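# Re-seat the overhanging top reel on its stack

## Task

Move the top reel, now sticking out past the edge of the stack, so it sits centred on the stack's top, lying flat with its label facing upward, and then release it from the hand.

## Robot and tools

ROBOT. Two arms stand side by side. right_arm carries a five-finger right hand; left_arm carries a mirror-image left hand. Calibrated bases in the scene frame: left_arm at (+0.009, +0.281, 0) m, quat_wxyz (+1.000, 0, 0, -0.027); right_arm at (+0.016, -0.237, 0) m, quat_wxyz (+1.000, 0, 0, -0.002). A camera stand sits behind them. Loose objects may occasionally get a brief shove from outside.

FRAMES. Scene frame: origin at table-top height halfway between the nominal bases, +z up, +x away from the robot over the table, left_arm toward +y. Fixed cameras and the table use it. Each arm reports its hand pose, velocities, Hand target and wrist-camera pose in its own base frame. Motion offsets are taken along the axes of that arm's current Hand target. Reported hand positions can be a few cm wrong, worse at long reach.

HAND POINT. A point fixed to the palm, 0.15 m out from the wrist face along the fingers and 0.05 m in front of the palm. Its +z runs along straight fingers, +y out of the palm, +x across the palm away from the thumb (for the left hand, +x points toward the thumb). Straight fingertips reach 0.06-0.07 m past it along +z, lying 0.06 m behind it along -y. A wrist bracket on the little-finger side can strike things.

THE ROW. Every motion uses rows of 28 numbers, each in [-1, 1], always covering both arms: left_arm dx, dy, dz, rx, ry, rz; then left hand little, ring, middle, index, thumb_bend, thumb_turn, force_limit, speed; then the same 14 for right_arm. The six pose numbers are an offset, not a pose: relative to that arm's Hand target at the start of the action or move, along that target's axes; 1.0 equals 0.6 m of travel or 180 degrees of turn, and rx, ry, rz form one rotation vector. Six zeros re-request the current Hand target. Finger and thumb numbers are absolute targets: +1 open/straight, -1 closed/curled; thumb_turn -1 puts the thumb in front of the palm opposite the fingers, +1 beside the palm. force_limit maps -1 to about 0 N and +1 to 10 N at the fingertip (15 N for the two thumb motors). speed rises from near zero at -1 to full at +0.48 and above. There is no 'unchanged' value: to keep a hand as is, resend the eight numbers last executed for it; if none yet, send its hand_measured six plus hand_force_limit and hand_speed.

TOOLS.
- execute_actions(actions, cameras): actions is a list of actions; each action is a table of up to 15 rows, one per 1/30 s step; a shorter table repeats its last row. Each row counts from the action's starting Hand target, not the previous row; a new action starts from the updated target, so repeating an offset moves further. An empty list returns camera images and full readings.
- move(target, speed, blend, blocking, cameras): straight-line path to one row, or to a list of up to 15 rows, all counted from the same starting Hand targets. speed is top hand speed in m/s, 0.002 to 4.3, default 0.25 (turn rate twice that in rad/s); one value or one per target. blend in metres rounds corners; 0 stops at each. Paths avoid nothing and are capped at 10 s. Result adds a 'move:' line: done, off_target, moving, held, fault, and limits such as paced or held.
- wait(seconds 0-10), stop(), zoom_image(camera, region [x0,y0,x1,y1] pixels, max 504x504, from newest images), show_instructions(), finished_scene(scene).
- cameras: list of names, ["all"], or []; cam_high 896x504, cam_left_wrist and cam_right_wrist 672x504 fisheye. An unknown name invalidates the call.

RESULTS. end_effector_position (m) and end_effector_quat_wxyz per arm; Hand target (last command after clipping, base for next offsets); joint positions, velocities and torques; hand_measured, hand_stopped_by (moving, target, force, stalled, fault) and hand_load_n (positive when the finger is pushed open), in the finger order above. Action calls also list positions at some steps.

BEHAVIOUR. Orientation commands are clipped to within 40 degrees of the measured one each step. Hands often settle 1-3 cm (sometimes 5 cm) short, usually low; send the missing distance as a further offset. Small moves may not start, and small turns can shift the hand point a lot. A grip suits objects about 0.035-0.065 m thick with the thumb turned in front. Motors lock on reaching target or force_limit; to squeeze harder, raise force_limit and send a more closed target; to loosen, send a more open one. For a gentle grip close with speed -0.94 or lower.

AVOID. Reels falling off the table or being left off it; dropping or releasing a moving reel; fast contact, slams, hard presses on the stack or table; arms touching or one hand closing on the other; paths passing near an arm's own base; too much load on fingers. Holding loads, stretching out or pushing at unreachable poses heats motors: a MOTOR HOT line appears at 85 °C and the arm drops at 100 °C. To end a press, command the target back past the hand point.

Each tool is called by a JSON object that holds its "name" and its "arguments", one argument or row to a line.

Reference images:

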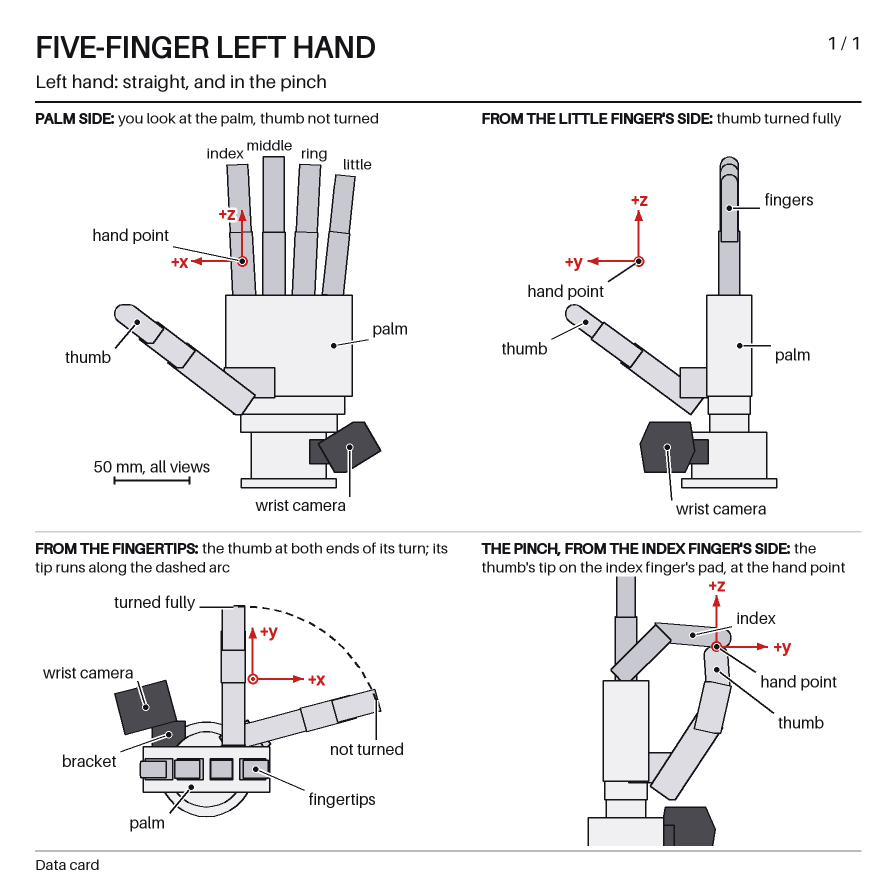

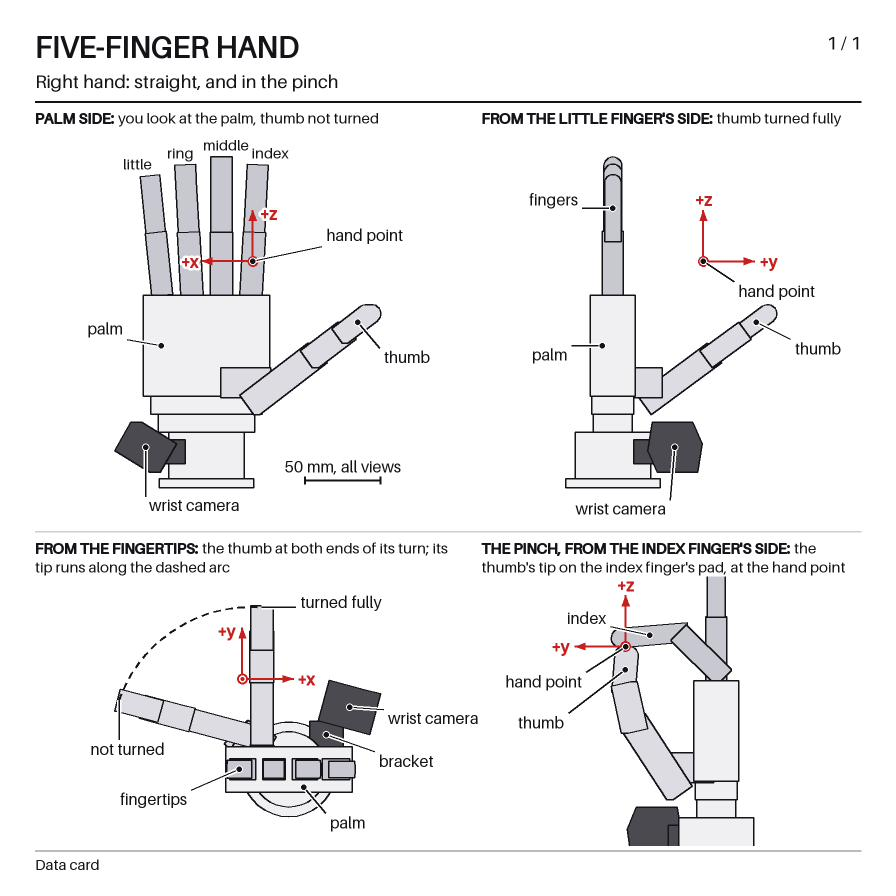

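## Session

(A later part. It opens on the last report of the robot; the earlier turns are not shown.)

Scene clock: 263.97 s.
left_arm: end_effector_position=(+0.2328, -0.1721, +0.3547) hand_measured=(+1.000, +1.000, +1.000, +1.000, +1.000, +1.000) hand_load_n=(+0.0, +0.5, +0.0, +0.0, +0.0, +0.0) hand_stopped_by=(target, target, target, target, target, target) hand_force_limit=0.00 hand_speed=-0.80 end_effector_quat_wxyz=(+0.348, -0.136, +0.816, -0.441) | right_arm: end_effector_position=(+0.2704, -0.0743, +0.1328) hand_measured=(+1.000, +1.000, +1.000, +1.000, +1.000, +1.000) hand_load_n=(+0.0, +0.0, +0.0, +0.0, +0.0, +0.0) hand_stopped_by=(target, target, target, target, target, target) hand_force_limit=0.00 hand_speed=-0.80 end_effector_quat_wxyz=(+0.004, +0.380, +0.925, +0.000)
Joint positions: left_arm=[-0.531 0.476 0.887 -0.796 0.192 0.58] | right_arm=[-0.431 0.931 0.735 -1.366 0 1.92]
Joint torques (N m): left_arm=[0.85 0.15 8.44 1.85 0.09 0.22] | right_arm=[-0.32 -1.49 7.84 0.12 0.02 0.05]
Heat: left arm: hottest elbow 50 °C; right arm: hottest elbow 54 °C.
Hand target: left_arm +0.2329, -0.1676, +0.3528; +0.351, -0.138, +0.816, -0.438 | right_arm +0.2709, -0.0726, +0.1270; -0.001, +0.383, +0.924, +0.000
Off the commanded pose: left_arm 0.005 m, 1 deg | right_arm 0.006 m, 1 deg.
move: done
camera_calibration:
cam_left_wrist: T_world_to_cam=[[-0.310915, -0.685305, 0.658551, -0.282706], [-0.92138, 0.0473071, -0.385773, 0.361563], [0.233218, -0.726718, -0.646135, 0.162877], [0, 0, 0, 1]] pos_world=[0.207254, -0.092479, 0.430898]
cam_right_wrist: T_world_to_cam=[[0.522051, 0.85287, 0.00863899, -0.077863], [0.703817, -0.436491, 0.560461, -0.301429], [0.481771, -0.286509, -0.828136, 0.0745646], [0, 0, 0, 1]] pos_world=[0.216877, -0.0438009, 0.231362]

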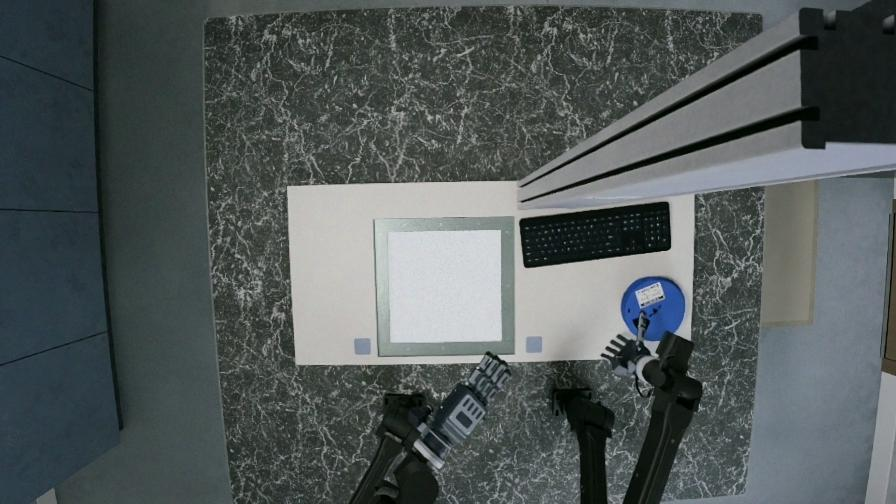

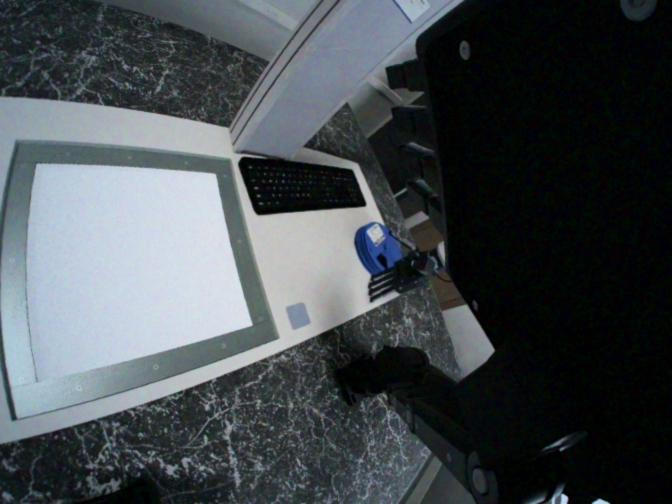

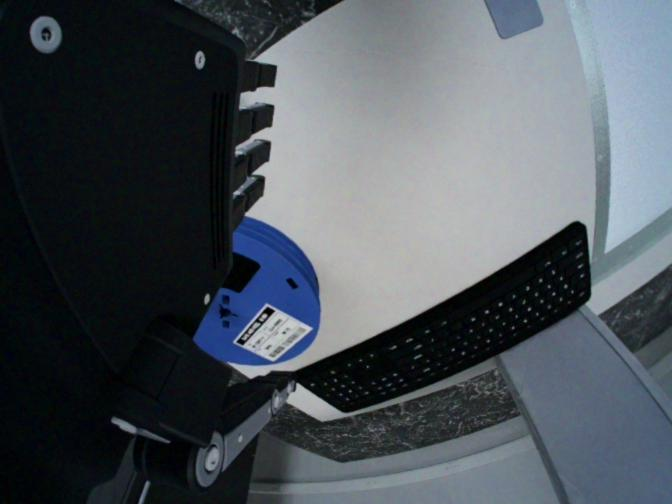

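{"name": "move", "arguments": {
  "target": [0,0,0,0,0,0,1,1,1,1,1,1,0,-0.8,-0.046,0.0272,0.008,0,0,0,1,1,1,1,1,1,0,-0.8],
  "speed": 0.05,
  "cameras": ["cam_high","cam_right_wrist"]
}}

{"name": "zoom_image", "arguments": {
  "camera": "cam_high",
  "region": [590, 265, 700, 375]
}}

Scene clock: 287.10 s.
left_arm: end_effector_position=(+0.2328, -0.1721, +0.3547) hand_measured=(+1.000, +1.000, +1.000, +1.000, +1.000, +1.000) hand_load_n=(+0.0, +0.0, +0.0, +0.0, +0.0, +0.0) hand_stopped_by=(target, target, target, target, target, target) hand_force_limit=0.00 hand_speed=-0.80 end_effector_quat_wxyz=(+0.348, -0.136, +0.816, -0.441) | right_arm: end_effector_position=(+0.2849, -0.0758, +0.1095) hand_measured=(+1.000, +1.000, +1.000, +1.000, +1.000, +1.000) hand_load_n=(+0.0, +0.0, +0.0, +0.0, -0.5, +0.0) hand_stopped_by=(target, target, target, target, target, target) hand_force_limit=0.00 hand_speed=-0.80 end_effector_quat_wxyz=(-0.018, +0.380, +0.925, +0.000)
Joint positions: left_arm=[-0.531 0.476 0.887 -0.796 0.192 0.58] | right_arm=[-0.411 1.03 0.735 -1.312 0 1.94]
Joint torques (N m): left_arm=[0.85 0.15 8.44 1.85 0.09 0.22] | right_arm=[-0.21 -2.37 11.36 0.12 -0.01 0.05]
Heat: left arm: hottest elbow 48 °C; right arm: hottest elbow 54 °C.
Hand target: left_arm +0.2329, -0.1676, +0.3528; +0.351, -0.138, +0.816, -0.438 | right_arm +0.3019, -0.0806, +0.1220; -0.001, +0.383, +0.924, +0.000
Off the commanded pose: left_arm 0.005 m, 1 deg | right_arm 0.022 m, 2 deg.
move: off_target (right_arm)
camera_calibration:
cam_right_wrist: T_world_to_cam=[[0.522641, 0.852548, 0.00271426, -0.0834734], [0.725403, -0.446365, 0.523974, -0.302073], [0.447925, -0.271882, -0.85173, 0.0612339], [0, 0, 0, 1]] pos_world=[0.235323, -0.0470215, 0.21066]
Images, in order (width x height): cam_high 896x504, cam_right_wrist 672x504.

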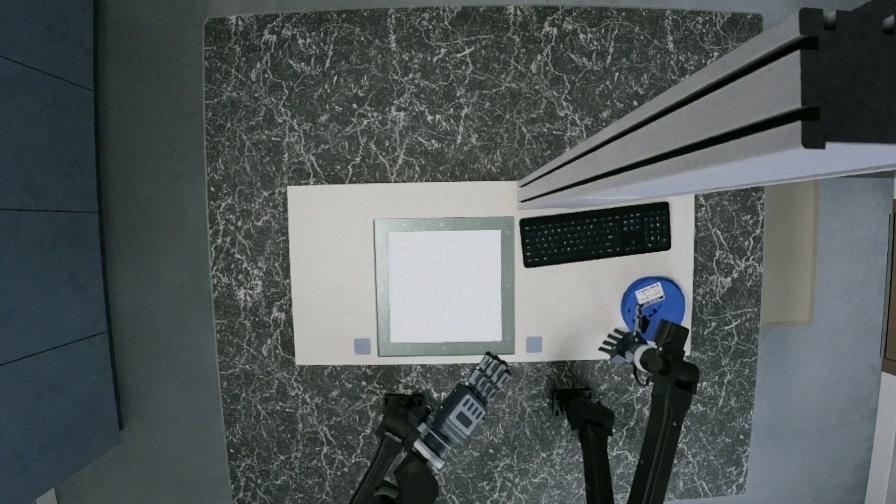

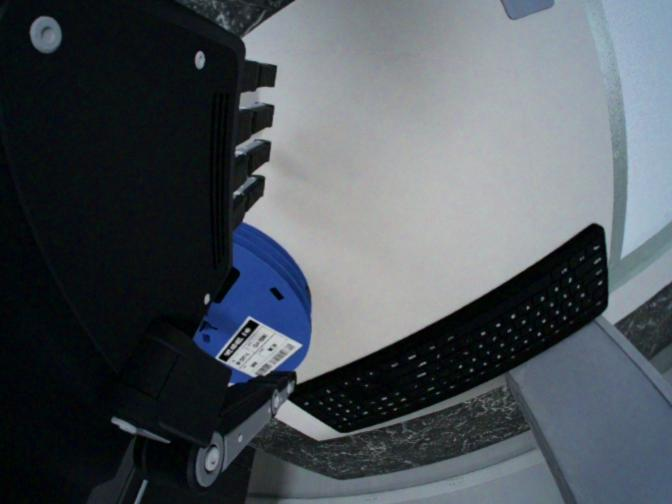

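Scaled by 4.582 from the camera's 896x504 image, which has a finer 1280x720 frame.

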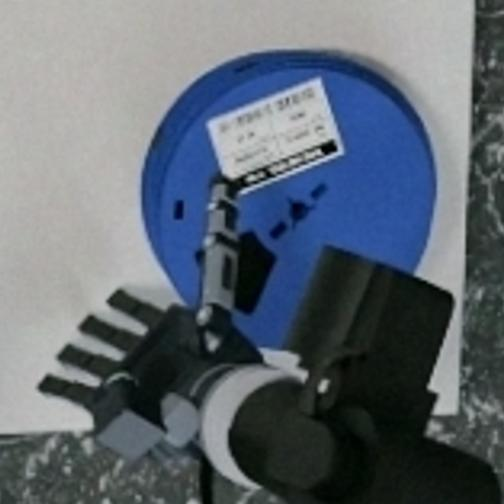

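{"name": "move", "arguments": {
  "target": [0,0,0,0,0,0,1,1,1,1,1,1,0,-0.8,-0.021,0.0118,-0.0133,0,0,0,1,1,1,1,1,1,0,-0.8],
  "speed": 0.05,
  "cameras": ["cam_high","cam_right_wrist"]
}}

{"name": "zoom_image", "arguments": {
  "camera": "cam_high",
  "region": [590, 265, 700, 375]
}}

Scene clock: 297.87 s.
left_arm: end_effector_position=(+0.2328, -0.1721, +0.3547) hand_measured=(+1.000, +1.000, +1.000, +1.000, +1.000, +1.000) hand_load_n=(+0.0, +0.0, +0.0, +0.0, +0.5, +0.0) hand_stopped_by=(target, target, target, target, target, target) hand_force_limit=0.00 hand_speed=-0.80 end_effector_quat_wxyz=(+0.348, -0.136, +0.816, -0.441) | right_arm: end_effector_position=(+0.2939, -0.0779, +0.1108) hand_measured=(+1.000, +1.000, +1.000, +1.000, +1.000, +1.000) hand_load_n=(+0.0, +0.0, +0.0, +0.0, +0.0, +0.0) hand_stopped_by=(target, target, target, target, target, target) hand_force_limit=0.00 hand_speed=-0.80 end_effector_quat_wxyz=(-0.021, +0.380, +0.925, +0.000)
Joint positions: left_arm=[-0.531 0.476 0.887 -0.796 0.192 0.58] | right_arm=[-0.405 1.062 0.761 -1.312 0 1.947]
Joint torques (N m): left_arm=[0.85 0.21 8.44 1.85 0.09 0.22] | right_arm=[-0.21 -2.73 12.9 -0.25 -0.01 0.01]
Heat: left arm: hottest elbow 48 °C; right arm: hottest elbow 56 °C.
Hand target: left_arm +0.2329, -0.1676, +0.3528; +0.351, -0.138, +0.816, -0.438 | right_arm +0.3158, -0.0845, +0.1300; -0.001, +0.383, +0.924, +0.000
Off the commanded pose: left_arm 0.005 m, 1 deg | right_arm 0.030 m, 2 deg.
move: off_target (right_arm)
camera_calibration:
cam_right_wrist: T_world_to_cam=[[0.522662, 0.852539, 0.00146958, -0.0862443], [0.728926, -0.447772, 0.517849, -0.310762], [0.442144, -0.269589, -0.855471, 0.0600893], [0, 0, 0, 1]] pos_world=[0.245031, -0.0494246, 0.212459]
Images, in order (width x height): cam_high 896x504, cam_right_wrist 672x504.

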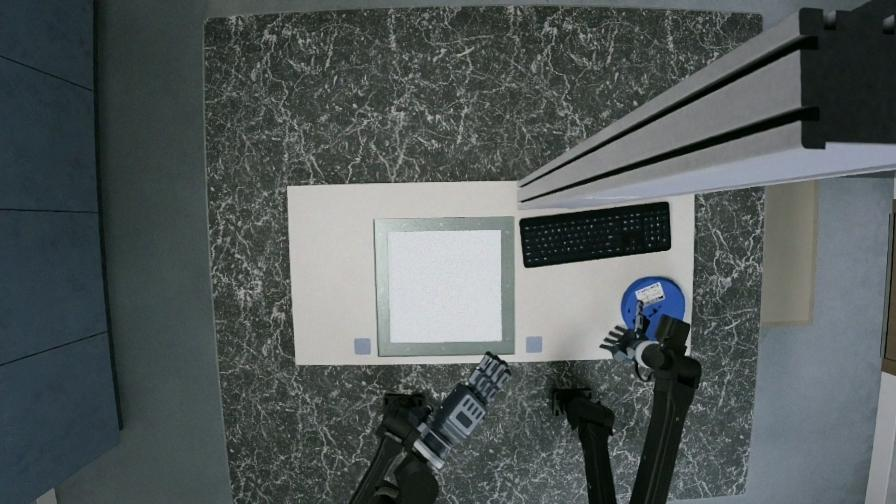

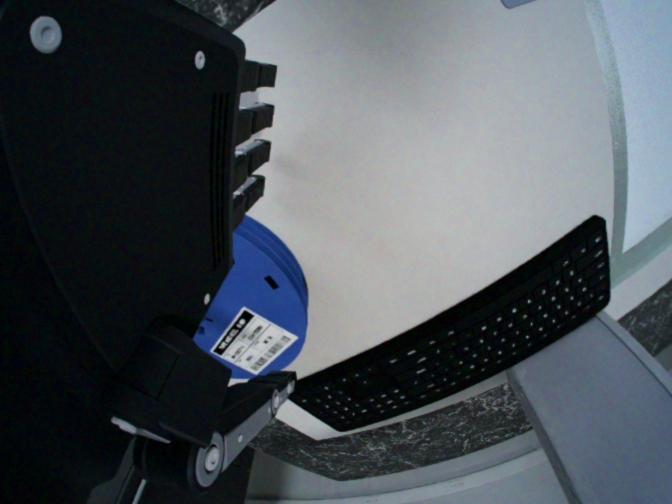

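Scaled by 4.582 from the camera's 896x504 image, which has a finer 1280x720 frame.

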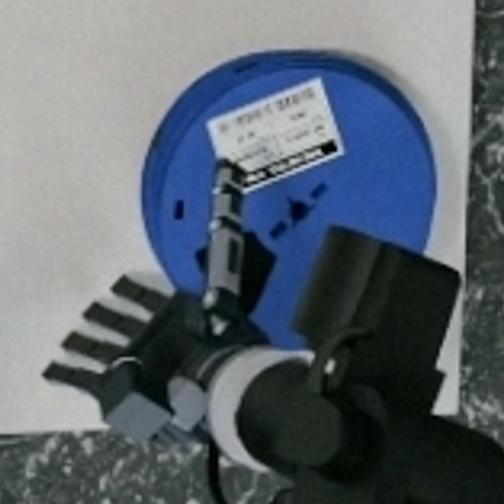

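{"name": "move", "arguments": {
  "target": [0,0,0,0,0,0,1,1,1,1,1,1,0,-0.8,-0.026,-0.0071,-0.005,0,0,0,1,1,1,1,1,1,0,-0.8],
  "speed": 0.05,
  "cameras": ["cam_high","cam_right_wrist"]
}}

{"name": "zoom_image", "arguments": {
  "camera": "cam_high",
  "region": [590, 265, 700, 375]
}}

Scene clock: 306.30 s.
left_arm: end_effector_position=(+0.2328, -0.1721, +0.3547) hand_measured=(+1.000, +1.000, +1.000, +1.000, +1.000, +1.000) hand_load_n=(+0.0, +0.0, +0.0, +0.0, +0.0, +0.0) hand_stopped_by=(target, target, target, target, target, target) hand_force_limit=0.00 hand_speed=-0.80 end_effector_quat_wxyz=(+0.348, -0.136, +0.816, -0.441) | right_arm: end_effector_position=(+0.3033, -0.0868, +0.1134) hand_measured=(+1.000, +1.000, +1.000, +1.000, +1.000, +1.000) hand_load_n=(+0.0, +0.0, +0.0, +0.0, -0.5, +0.0) hand_stopped_by=(target, target, target, target, target, target) hand_force_limit=0.00 hand_speed=-0.80 end_effector_quat_wxyz=(-0.023, +0.386, +0.922, +0.000)
Joint positions: left_arm=[-0.531 0.476 0.887 -0.796 0.192 0.58] | right_arm=[-0.419 1.099 0.793 -1.312 0 1.945]
Joint torques (N m): left_arm=[0.85 0.15 8.43 1.87 0.09 0.22] | right_arm=[-1.67 -3.43 12.98 -0.12 0.04 -0.27]
Heat: left arm: hottest elbow 48 °C; right arm: hottest elbow 57 °C.
Hand target: left_arm +0.2329, -0.1676, +0.3528; +0.351, -0.138, +0.816, -0.438 | right_arm +0.3239, -0.0985, +0.1329; -0.001, +0.383, +0.924, +0.000
Off the commanded pose: left_arm 0.005 m, 1 deg | right_arm 0.031 m, 3 deg.
move: off_target (right_arm)
camera_calibration:
cam_right_wrist: T_world_to_cam=[[0.533388, 0.84587, 0.00099867, -0.0874409], [0.725152, -0.457872, 0.514303, -0.322277], [0.435491, -0.273599, -0.857608, 0.0576296], [0, 0, 0, 1]] pos_world=[0.255243, -0.0578309, 0.215259]
Images, in order (width x height): cam_high 896x504, cam_right_wrist 672x504.

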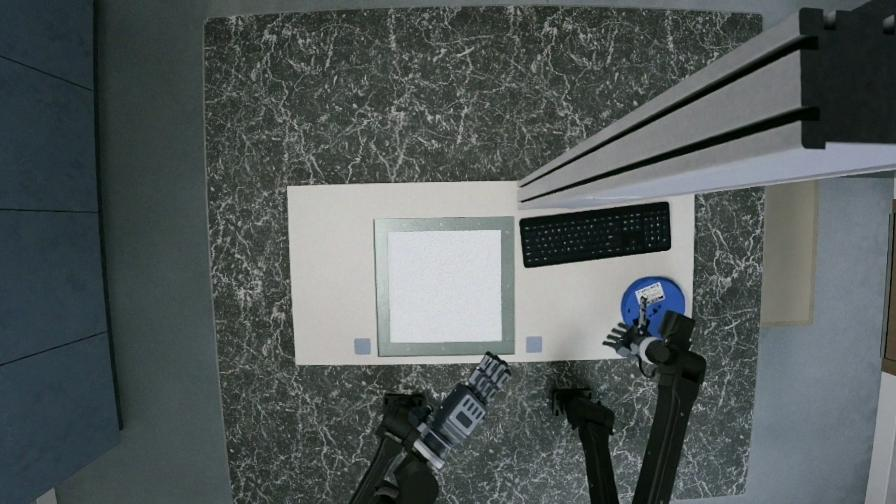

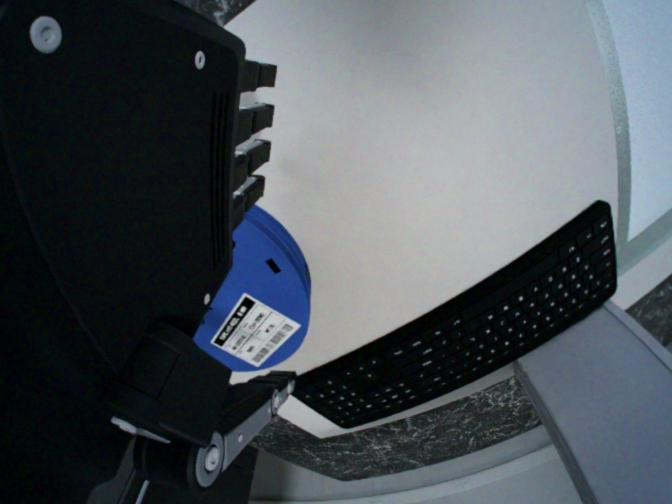

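Scaled by 4.582 from the camera's 896x504 image, which has a finer 1280x720 frame.

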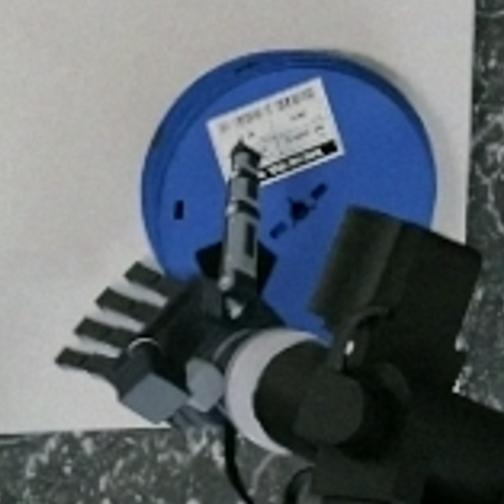

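{"name": "move", "arguments": {
  "target": [0,0,0,0,0,0,1,1,1,1,1,1,0,-0.8,-0.0212,-0.0071,0,0,0,0,1,1,1,1,1,1,0,-0.8],
  "speed": 0.05,
  "cameras": ["cam_high","cam_right_wrist"]
}}

{"name": "zoom_image", "arguments": {
  "camera": "cam_high",
  "region": [590, 265, 700, 375]
}}

Scene clock: 310.27 s.
left_arm: end_effector_position=(+0.2328, -0.1721, +0.3547) hand_measured=(+1.000, +1.000, +1.000, +1.000, +1.000, +1.000) hand_load_n=(+0.0, +0.0, +0.0, +0.0, +0.0, +0.0) hand_stopped_by=(target, target, target, target, target, target) hand_force_limit=0.00 hand_speed=-0.80 end_effector_quat_wxyz=(+0.348, -0.136, +0.816, -0.441) | right_arm: end_effector_position=(+0.3068, -0.0962, +0.1129) hand_measured=(+1.000, +1.000, +1.000, +1.000, +1.000, +1.000) hand_load_n=(+0.0, +0.0, +0.0, +0.0, +0.0, +0.0) hand_stopped_by=(target, target, target, target, target, target) hand_force_limit=0.00 hand_speed=-0.80 end_effector_quat_wxyz=(-0.028, +0.386, +0.922, +0.001)
Joint positions: left_arm=[-0.531 0.476 0.887 -0.796 0.192 0.58] | right_arm=[-0.446 1.128 0.813 -1.312 0 1.917]
Joint torques (N m): left_arm=[0.85 0.21 8.44 1.85 0.09 0.22] | right_arm=[-1.73 -3.72 13.11 0.12 0.06 -0.26]
Heat: left arm: hottest elbow 47 °C; right arm: hottest elbow 57 °C.
Hand target: left_arm +0.2329, -0.1676, +0.3528; +0.351, -0.138, +0.816, -0.438 | right_arm +0.3298, -0.1104, +0.1329; -0.001, +0.383, +0.924, +0.000
Off the commanded pose: left_arm 0.005 m, 1 deg | right_arm 0.034 m, 3 deg.
move: off_target (right_arm)
camera_calibration:
cam_right_wrist: T_world_to_cam=[[0.53275, 0.846272, 0.00156129, -0.0811501], [0.729356, -0.460082, 0.506325, -0.329434], [0.429207, -0.268606, -0.862341, 0.0560477], [0, 0, 0, 1]] pos_world=[0.259451, -0.0678369, 0.21526]
Images, in order (width x height): cam_high 896x504, cam_right_wrist 672x504.

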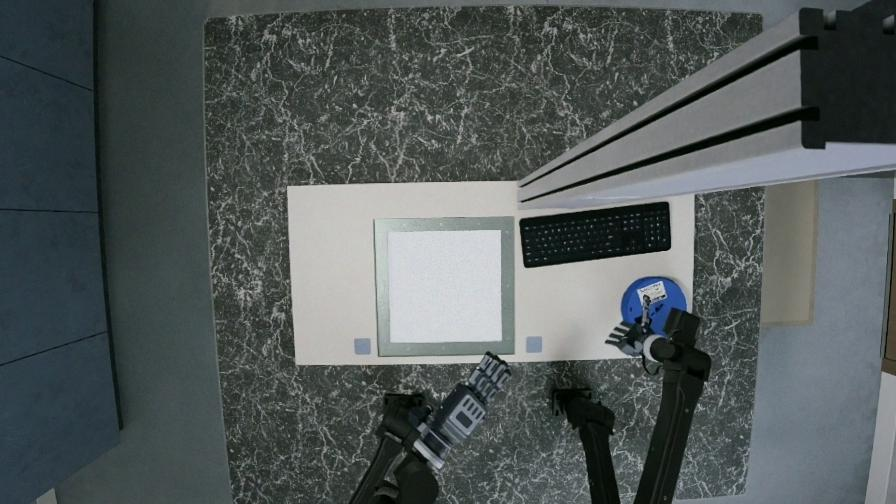

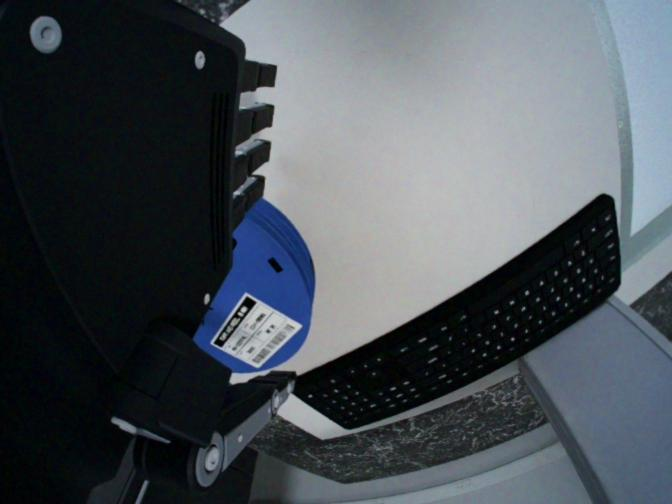

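Scaled by 4.582 from the camera's 896x504 image, which has a finer 1280x720 frame.

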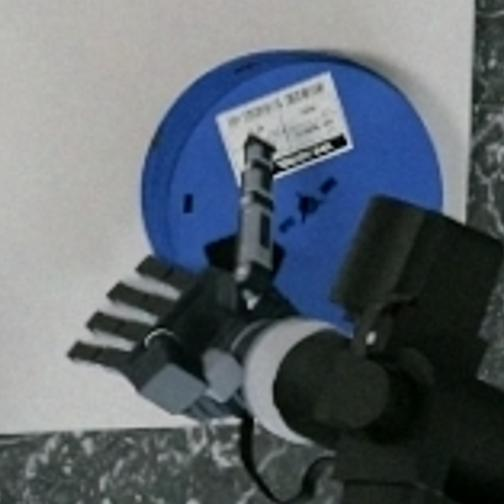

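{"name": "move", "arguments": {
  "target": [0,0,0,0,0,0,1,1,1,1,1,1,0,-0.8,-0.0165,-0.0095,0,0,0,0,1,1,1,1,1,1,0,-0.8],
  "speed": 0.05,
  "cameras": ["cam_high","cam_right_wrist"]
}}

{"name": "zoom_image", "arguments": {
  "camera": "cam_high",
  "region": [590, 265, 700, 375]
}}

Scene clock: 318.43 s.
left_arm: end_effector_position=(+0.2328, -0.1721, +0.3547) hand_measured=(+1.000, +1.000, +1.000, +1.000, +1.000, +1.000) hand_load_n=(+0.0, +0.0, +0.0, +0.0, +0.0, +0.0) hand_stopped_by=(target, target, target, target, target, target) hand_force_limit=0.00 hand_speed=-0.80 end_effector_quat_wxyz=(+0.348, -0.136, +0.816, -0.441) | right_arm: end_effector_position=(+0.3075, -0.1025, +0.1122) hand_measured=(+1.000, +1.000, +1.000, +1.000, +1.000, +1.000) hand_load_n=(+0.0, +0.0, +0.0, +0.0, +0.0, +0.0) hand_stopped_by=(target, target, target, target, target, target) hand_force_limit=0.00 hand_speed=-0.80 end_effector_quat_wxyz=(-0.031, +0.384, +0.923, +0.005)
Joint positions: left_arm=[-0.531 0.476 0.887 -0.796 0.192 0.58] | right_arm=[-0.47 1.144 0.823 -1.312 -0.005 1.889]
Joint torques (N m): left_arm=[0.85 0.15 8.44 1.85 0.09 0.22] | right_arm=[-2.26 -3.55 13.59 0.25 0.27 -0.25]
Heat: left arm: hottest elbow 47 °C; right arm: hottest elbow 60 °C.
Hand target: left_arm +0.2329, -0.1676, +0.3528; +0.351, -0.138, +0.816, -0.438 | right_arm +0.3328, -0.1216, +0.1331; -0.001, +0.383, +0.924, +0.000
Off the commanded pose: left_arm 0.005 m, 1 deg | right_arm 0.038 m, 3 deg.
move: off_target (right_arm)
camera_calibration:
cam_right_wrist: T_world_to_cam=[[0.529518, 0.848266, 0.00744359, -0.0756331], [0.732745, -0.461792, 0.499833, -0.332966], [0.427429, -0.259217, -0.86609, 0.0553903], [0, 0, 0, 1]] pos_world=[0.260353, -0.075246, 0.214963]
Images, in order (width x height): cam_high 896x504, cam_right_wrist 672x504.

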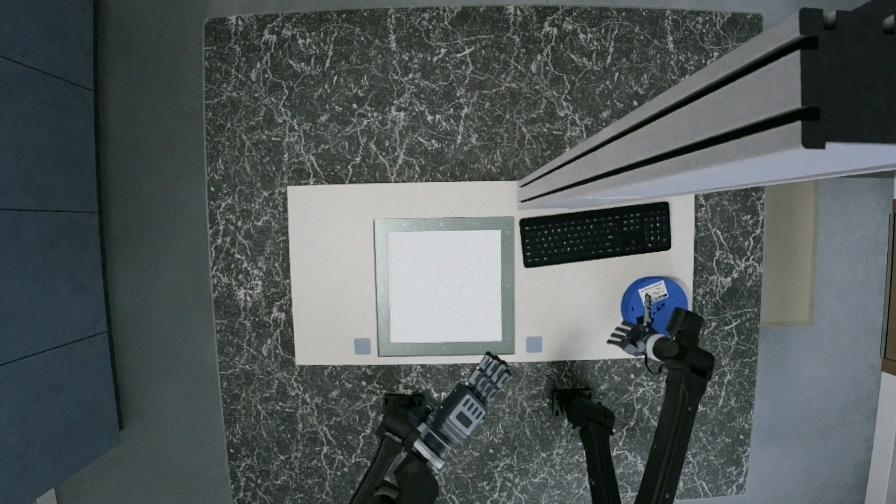

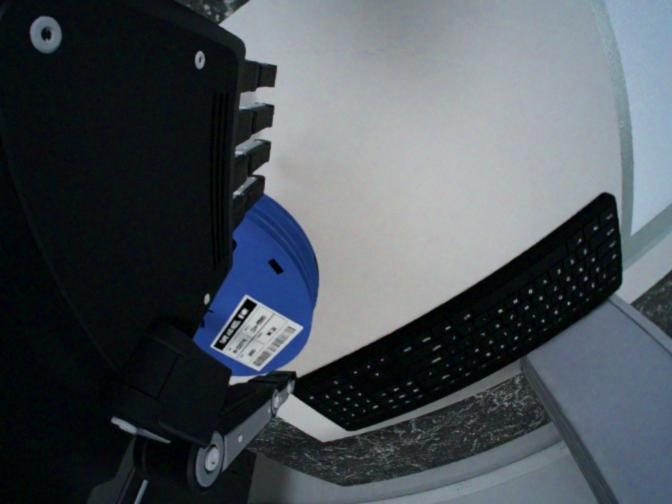

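Scaled by 4.582 from the camera's 896x504 image, which has a finer 1280x720 frame.

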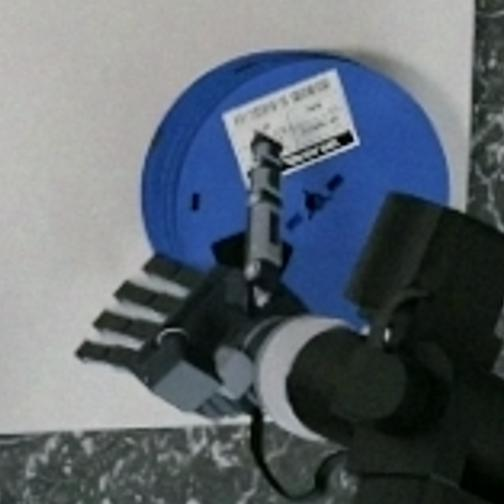

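{"name": "move", "arguments": {
  "target": [0,0,0,0,0,0,1,1,1,1,1,1,0,-0.8,0.1062,0.0472,0,0,0,0,1,1,1,1,1,1,0,-0.8],
  "speed": 0.1,
  "cameras": ["cam_high","cam_left_wrist","cam_right_wrist"]
}}

{"name": "zoom_image", "arguments": {
  "camera": "cam_high",
  "region": [615, 270, 695, 350]
}}

{"name": "zoom_image", "arguments": {
  "camera": "cam_left_wrist",
  "region": [340, 210, 420, 290]
}}

{"name": "zoom_image", "arguments": {
  "camera": "cam_right_wrist",
  "region": [180, 180, 350, 390]
}}

Scene clock: 330.43 s.
left_arm: end_effector_position=(+0.2328, -0.1721, +0.3547) hand_measured=(+1.000, +1.000, +1.000, +1.000, +1.000, +1.000) hand_load_n=(+0.0, +0.0, +0.0, +0.0, +0.0, +0.0) hand_stopped_by=(target, target, target, target, target, target) hand_force_limit=0.00 hand_speed=-0.80 end_effector_quat_wxyz=(+0.348, -0.136, +0.816, -0.441) | right_arm: end_effector_position=(+0.3119, -0.0596, +0.1322) hand_measured=(+1.000, +1.000, +1.000, +1.000, +1.000, +1.000) hand_load_n=(+0.0, +0.0, +0.0, +0.0, +0.0, +0.0) hand_stopped_by=(target, target, target, target, target, target) hand_force_limit=0.00 hand_speed=-0.80 end_effector_quat_wxyz=(-0.002, +0.380, +0.925, +0.001)
Joint positions: left_arm=[-0.531 0.476 0.887 -0.796 0.192 0.58] | right_arm=[-0.315 1.045 0.803 -1.332 -0.002 2.036]
Joint torques (N m): left_arm=[0.85 0.15 8.43 1.87 0.09 0.22] | right_arm=[-0.32 -5.66 7.66 -0.39 0.1 0.05]
Heat: left arm: hottest elbow 47 °C; right arm: hottest elbow 62 °C.
Hand target: left_arm +0.2329, -0.1676, +0.3528; +0.351, -0.138, +0.816, -0.438 | right_arm +0.3079, -0.0565, +0.1331; -0.001, +0.383, +0.924, +0.000
Off the commanded pose: left_arm 0.005 m, 1 deg | right_arm 0.005 m, 0 deg.
move: done
camera_calibration:
cam_left_wrist: T_world_to_cam=[[-0.310915, -0.685305, 0.658551, -0.282706], [-0.92138, 0.0473071, -0.385773, 0.361563], [0.233218, -0.726718, -0.646135, 0.162877], [0, 0, 0, 1]] pos_world=[0.207254, -0.092479, 0.430898]
cam_right_wrist: T_world_to_cam=[[0.521863, 0.852977, 0.00946564, -0.112078], [0.709528, -0.440205, 0.550264, -0.324515], [0.473529, -0.280446, -0.834937, 0.0622003], [0, 0, 0, 1]] pos_world=[0.259288, -0.029809, 0.231563]

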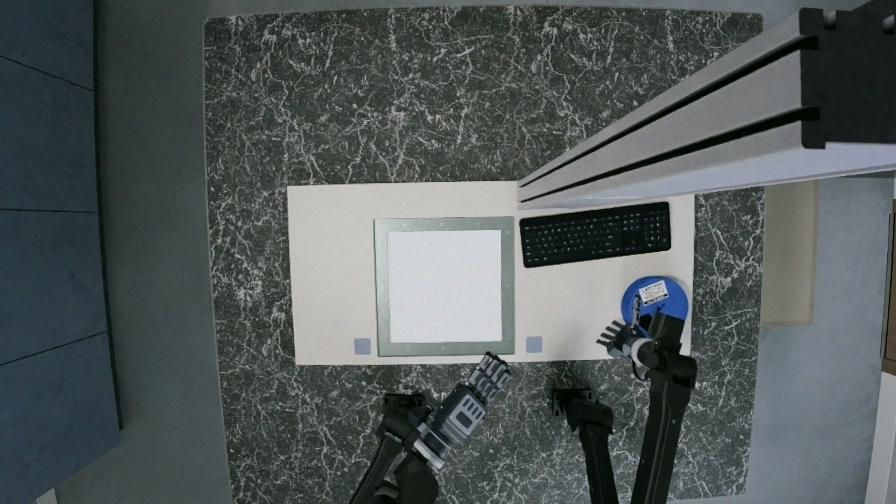

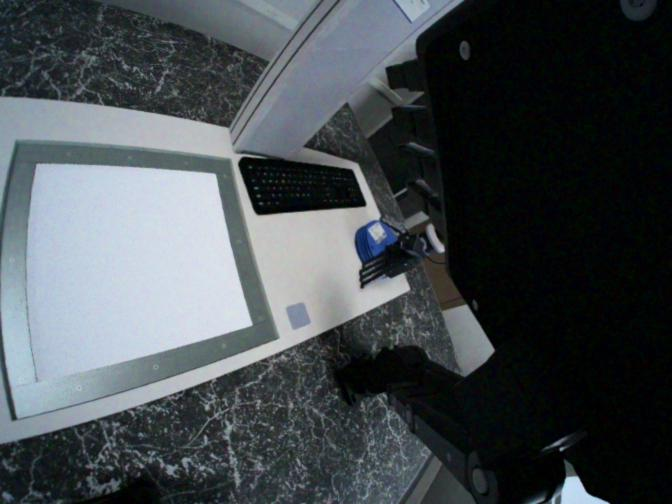

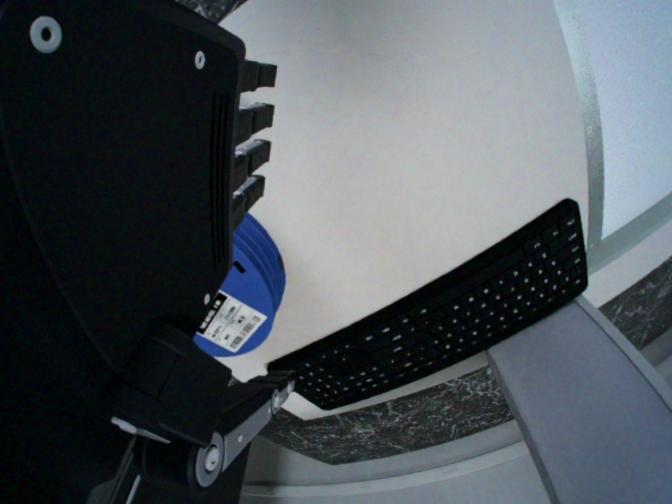

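Scaled by 6.300 from the camera's 896x504 image, which has a finer 1280x720 frame.

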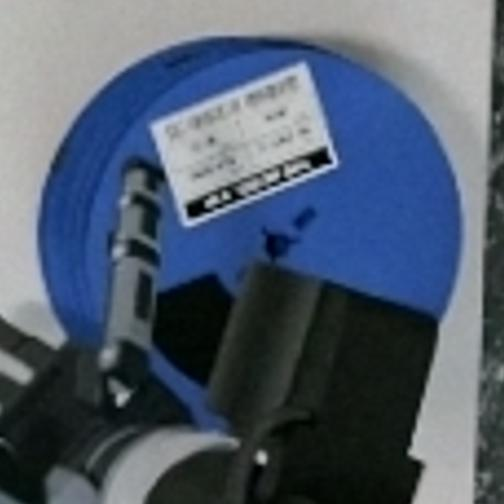

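Scaled by 6.300 from the camera's 672x504 image, which has a finer 960x720 frame.

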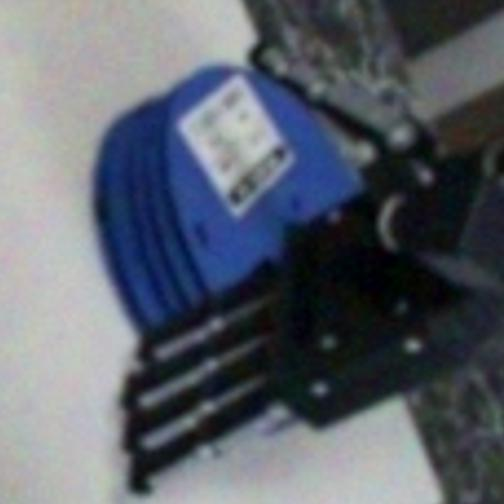

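Scaled by 2.400 from the camera's 672x504 image, which has a finer 960x720 frame.

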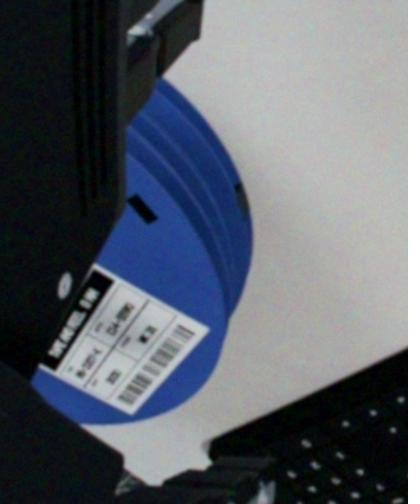

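{"name": "move", "arguments": {
  "target": [
    [0,0,0,0,0,0,1,1,1,1,1,1,0,-0.8,0.02,0,-0.117,0,0,0,1,1,1,1,1,1,0,-0.8],
    [0,0,0,0,0,0,1,1,1,1,1,1,0,-0.8,-0.131,-0.361,-0.1,0,0,0.1756,1,1,1,1,1,1,0,-0.8]
  ],
  "speed": 0.15,
  "blend": 0.02,
  "cameras": ["cam_high","cam_left_wrist","cam_right_wrist"]
}}

{"name": "zoom_image", "arguments": {
  "camera": "cam_high",
  "region": [615, 270, 695, 350]
}}

{"name": "zoom_image", "arguments": {
  "camera": "cam_left_wrist",
  "region": [340, 210, 420, 290]
}}

Scene clock: 343.97 s.
left_arm: end_effector_position=(+0.2328, -0.1721, +0.3547) hand_measured=(+1.000, +1.000, +1.000, +1.000, +1.000, +1.000) hand_load_n=(+0.0, +0.0, +0.0, +0.0, +0.5, +0.0) hand_stopped_by=(target, target, target, target, target, target) hand_force_limit=0.00 hand_speed=-0.80 end_effector_quat_wxyz=(+0.348, -0.136, +0.816, -0.441) | right_arm: end_effector_position=(+0.1995, -0.2445, +0.1714) hand_measured=(+1.000, +1.000, +1.000, +1.000, +1.000, +1.000) hand_load_n=(+0.0, +0.0, +0.0, +0.0, +0.0, +0.0) hand_stopped_by=(target, target, target, target, target, target) hand_force_limit=0.00 hand_speed=-0.80 end_effector_quat_wxyz=(-0.026, +0.623, +0.782, +0.008)
Joint positions: left_arm=[-0.531 0.476 0.887 -0.796 0.192 0.58] | right_arm=[-1.034 1.074 0.932 -1.484 0.004 1.883]
Joint torques (N m): left_arm=[0.79 0.21 8.43 1.85 0.08 0.22] | right_arm=[-1.67 -3.72 13.55 0.06 -0.04 -0.27]
Heat: left arm: hottest elbow 47 °C; right arm: hottest elbow 60 °C.
Hand target: left_arm +0.2329, -0.1676, +0.3528; +0.351, -0.138, +0.816, -0.438 | right_arm +0.2101, -0.2652, +0.1932; -0.001, +0.620, +0.784, +0.000
Off the commanded pose: left_arm 0.005 m, 1 deg | right_arm 0.032 m, 3 deg.
move: off_target (right_arm)
camera_calibration:
cam_left_wrist: T_world_to_cam=[[-0.310915, -0.685305, 0.658551, -0.282706], [-0.92138, 0.0473071, -0.385773, 0.361563], [0.233218, -0.726718, -0.646135, 0.162877], [0, 0, 0, 1]] pos_world=[0.207254, -0.092479, 0.430898]
cam_right_wrist: T_world_to_cam=[[0.89816, 0.439668, -0.000647678, -0.0705004], [0.379173, -0.773834, 0.507354, -0.356063], [0.222566, -0.455931, -0.861737, 0.107984], [0, 0, 0, 1]] pos_world=[0.174297, -0.195303, 0.273658]

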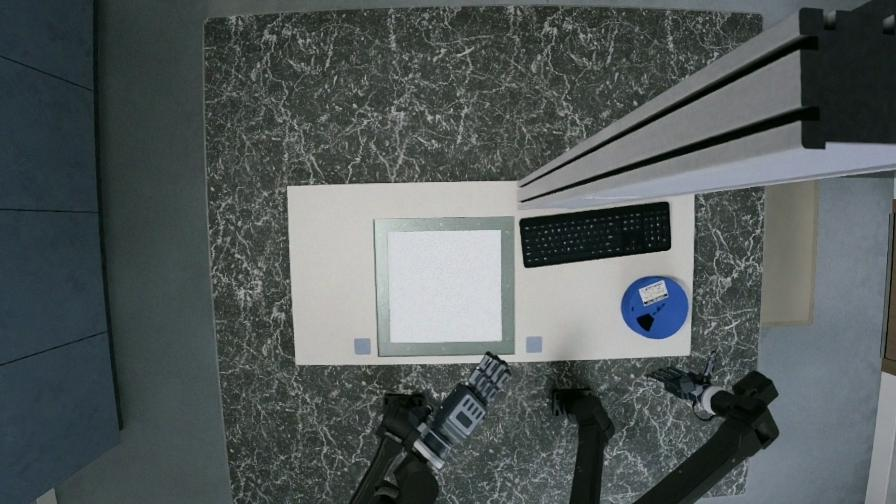

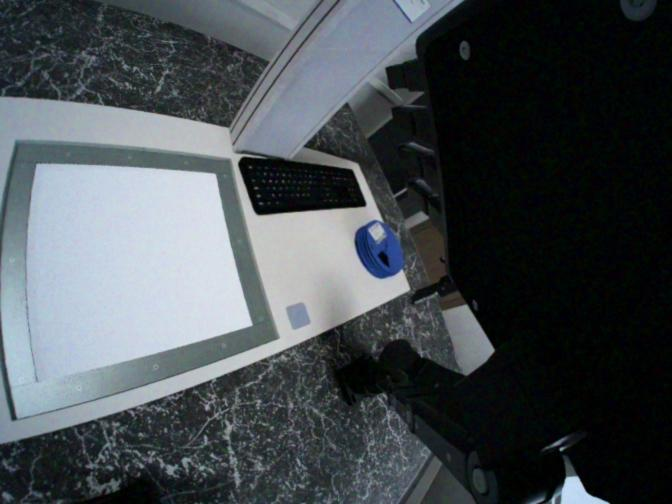

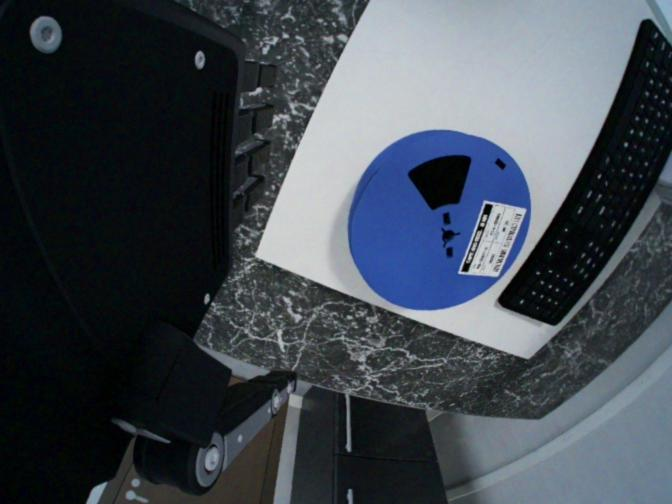

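Scaled by 6.300 from the camera's 896x504 image, which has a finer 1280x720 frame.

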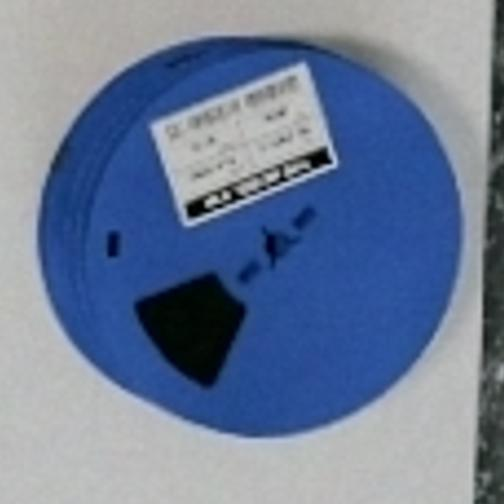

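Scaled by 6.300 from the camera's 672x504 image, which has a finer 960x720 frame.

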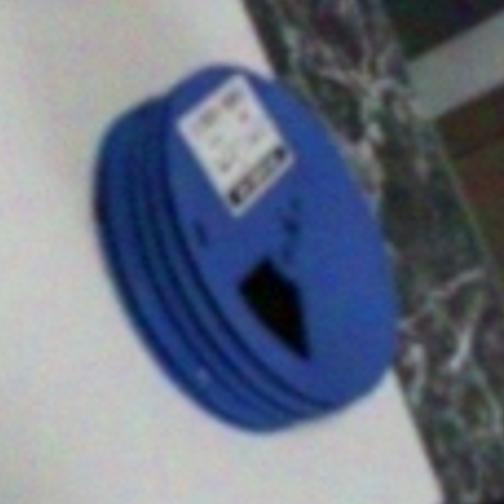

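{"name": "zoom_image", "arguments": {
  "camera": "cam_right_wrist",
  "region": [335, 115, 545, 325]
}}

Scaled by 2.400 from the camera's 672x504 image, which has a finer 960x720 frame.

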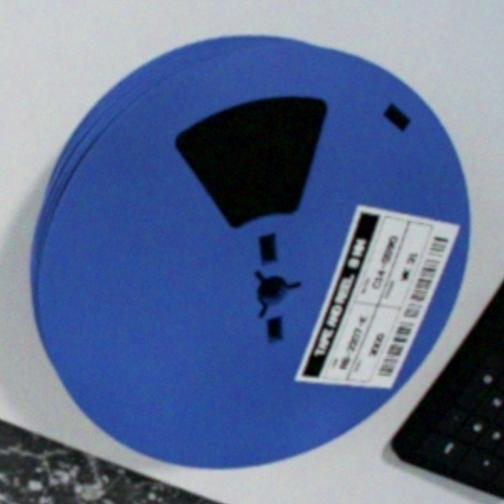

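{"name": "finished_scene", "arguments": {
  "scene": 1
}}

The scene is finished: the task was done.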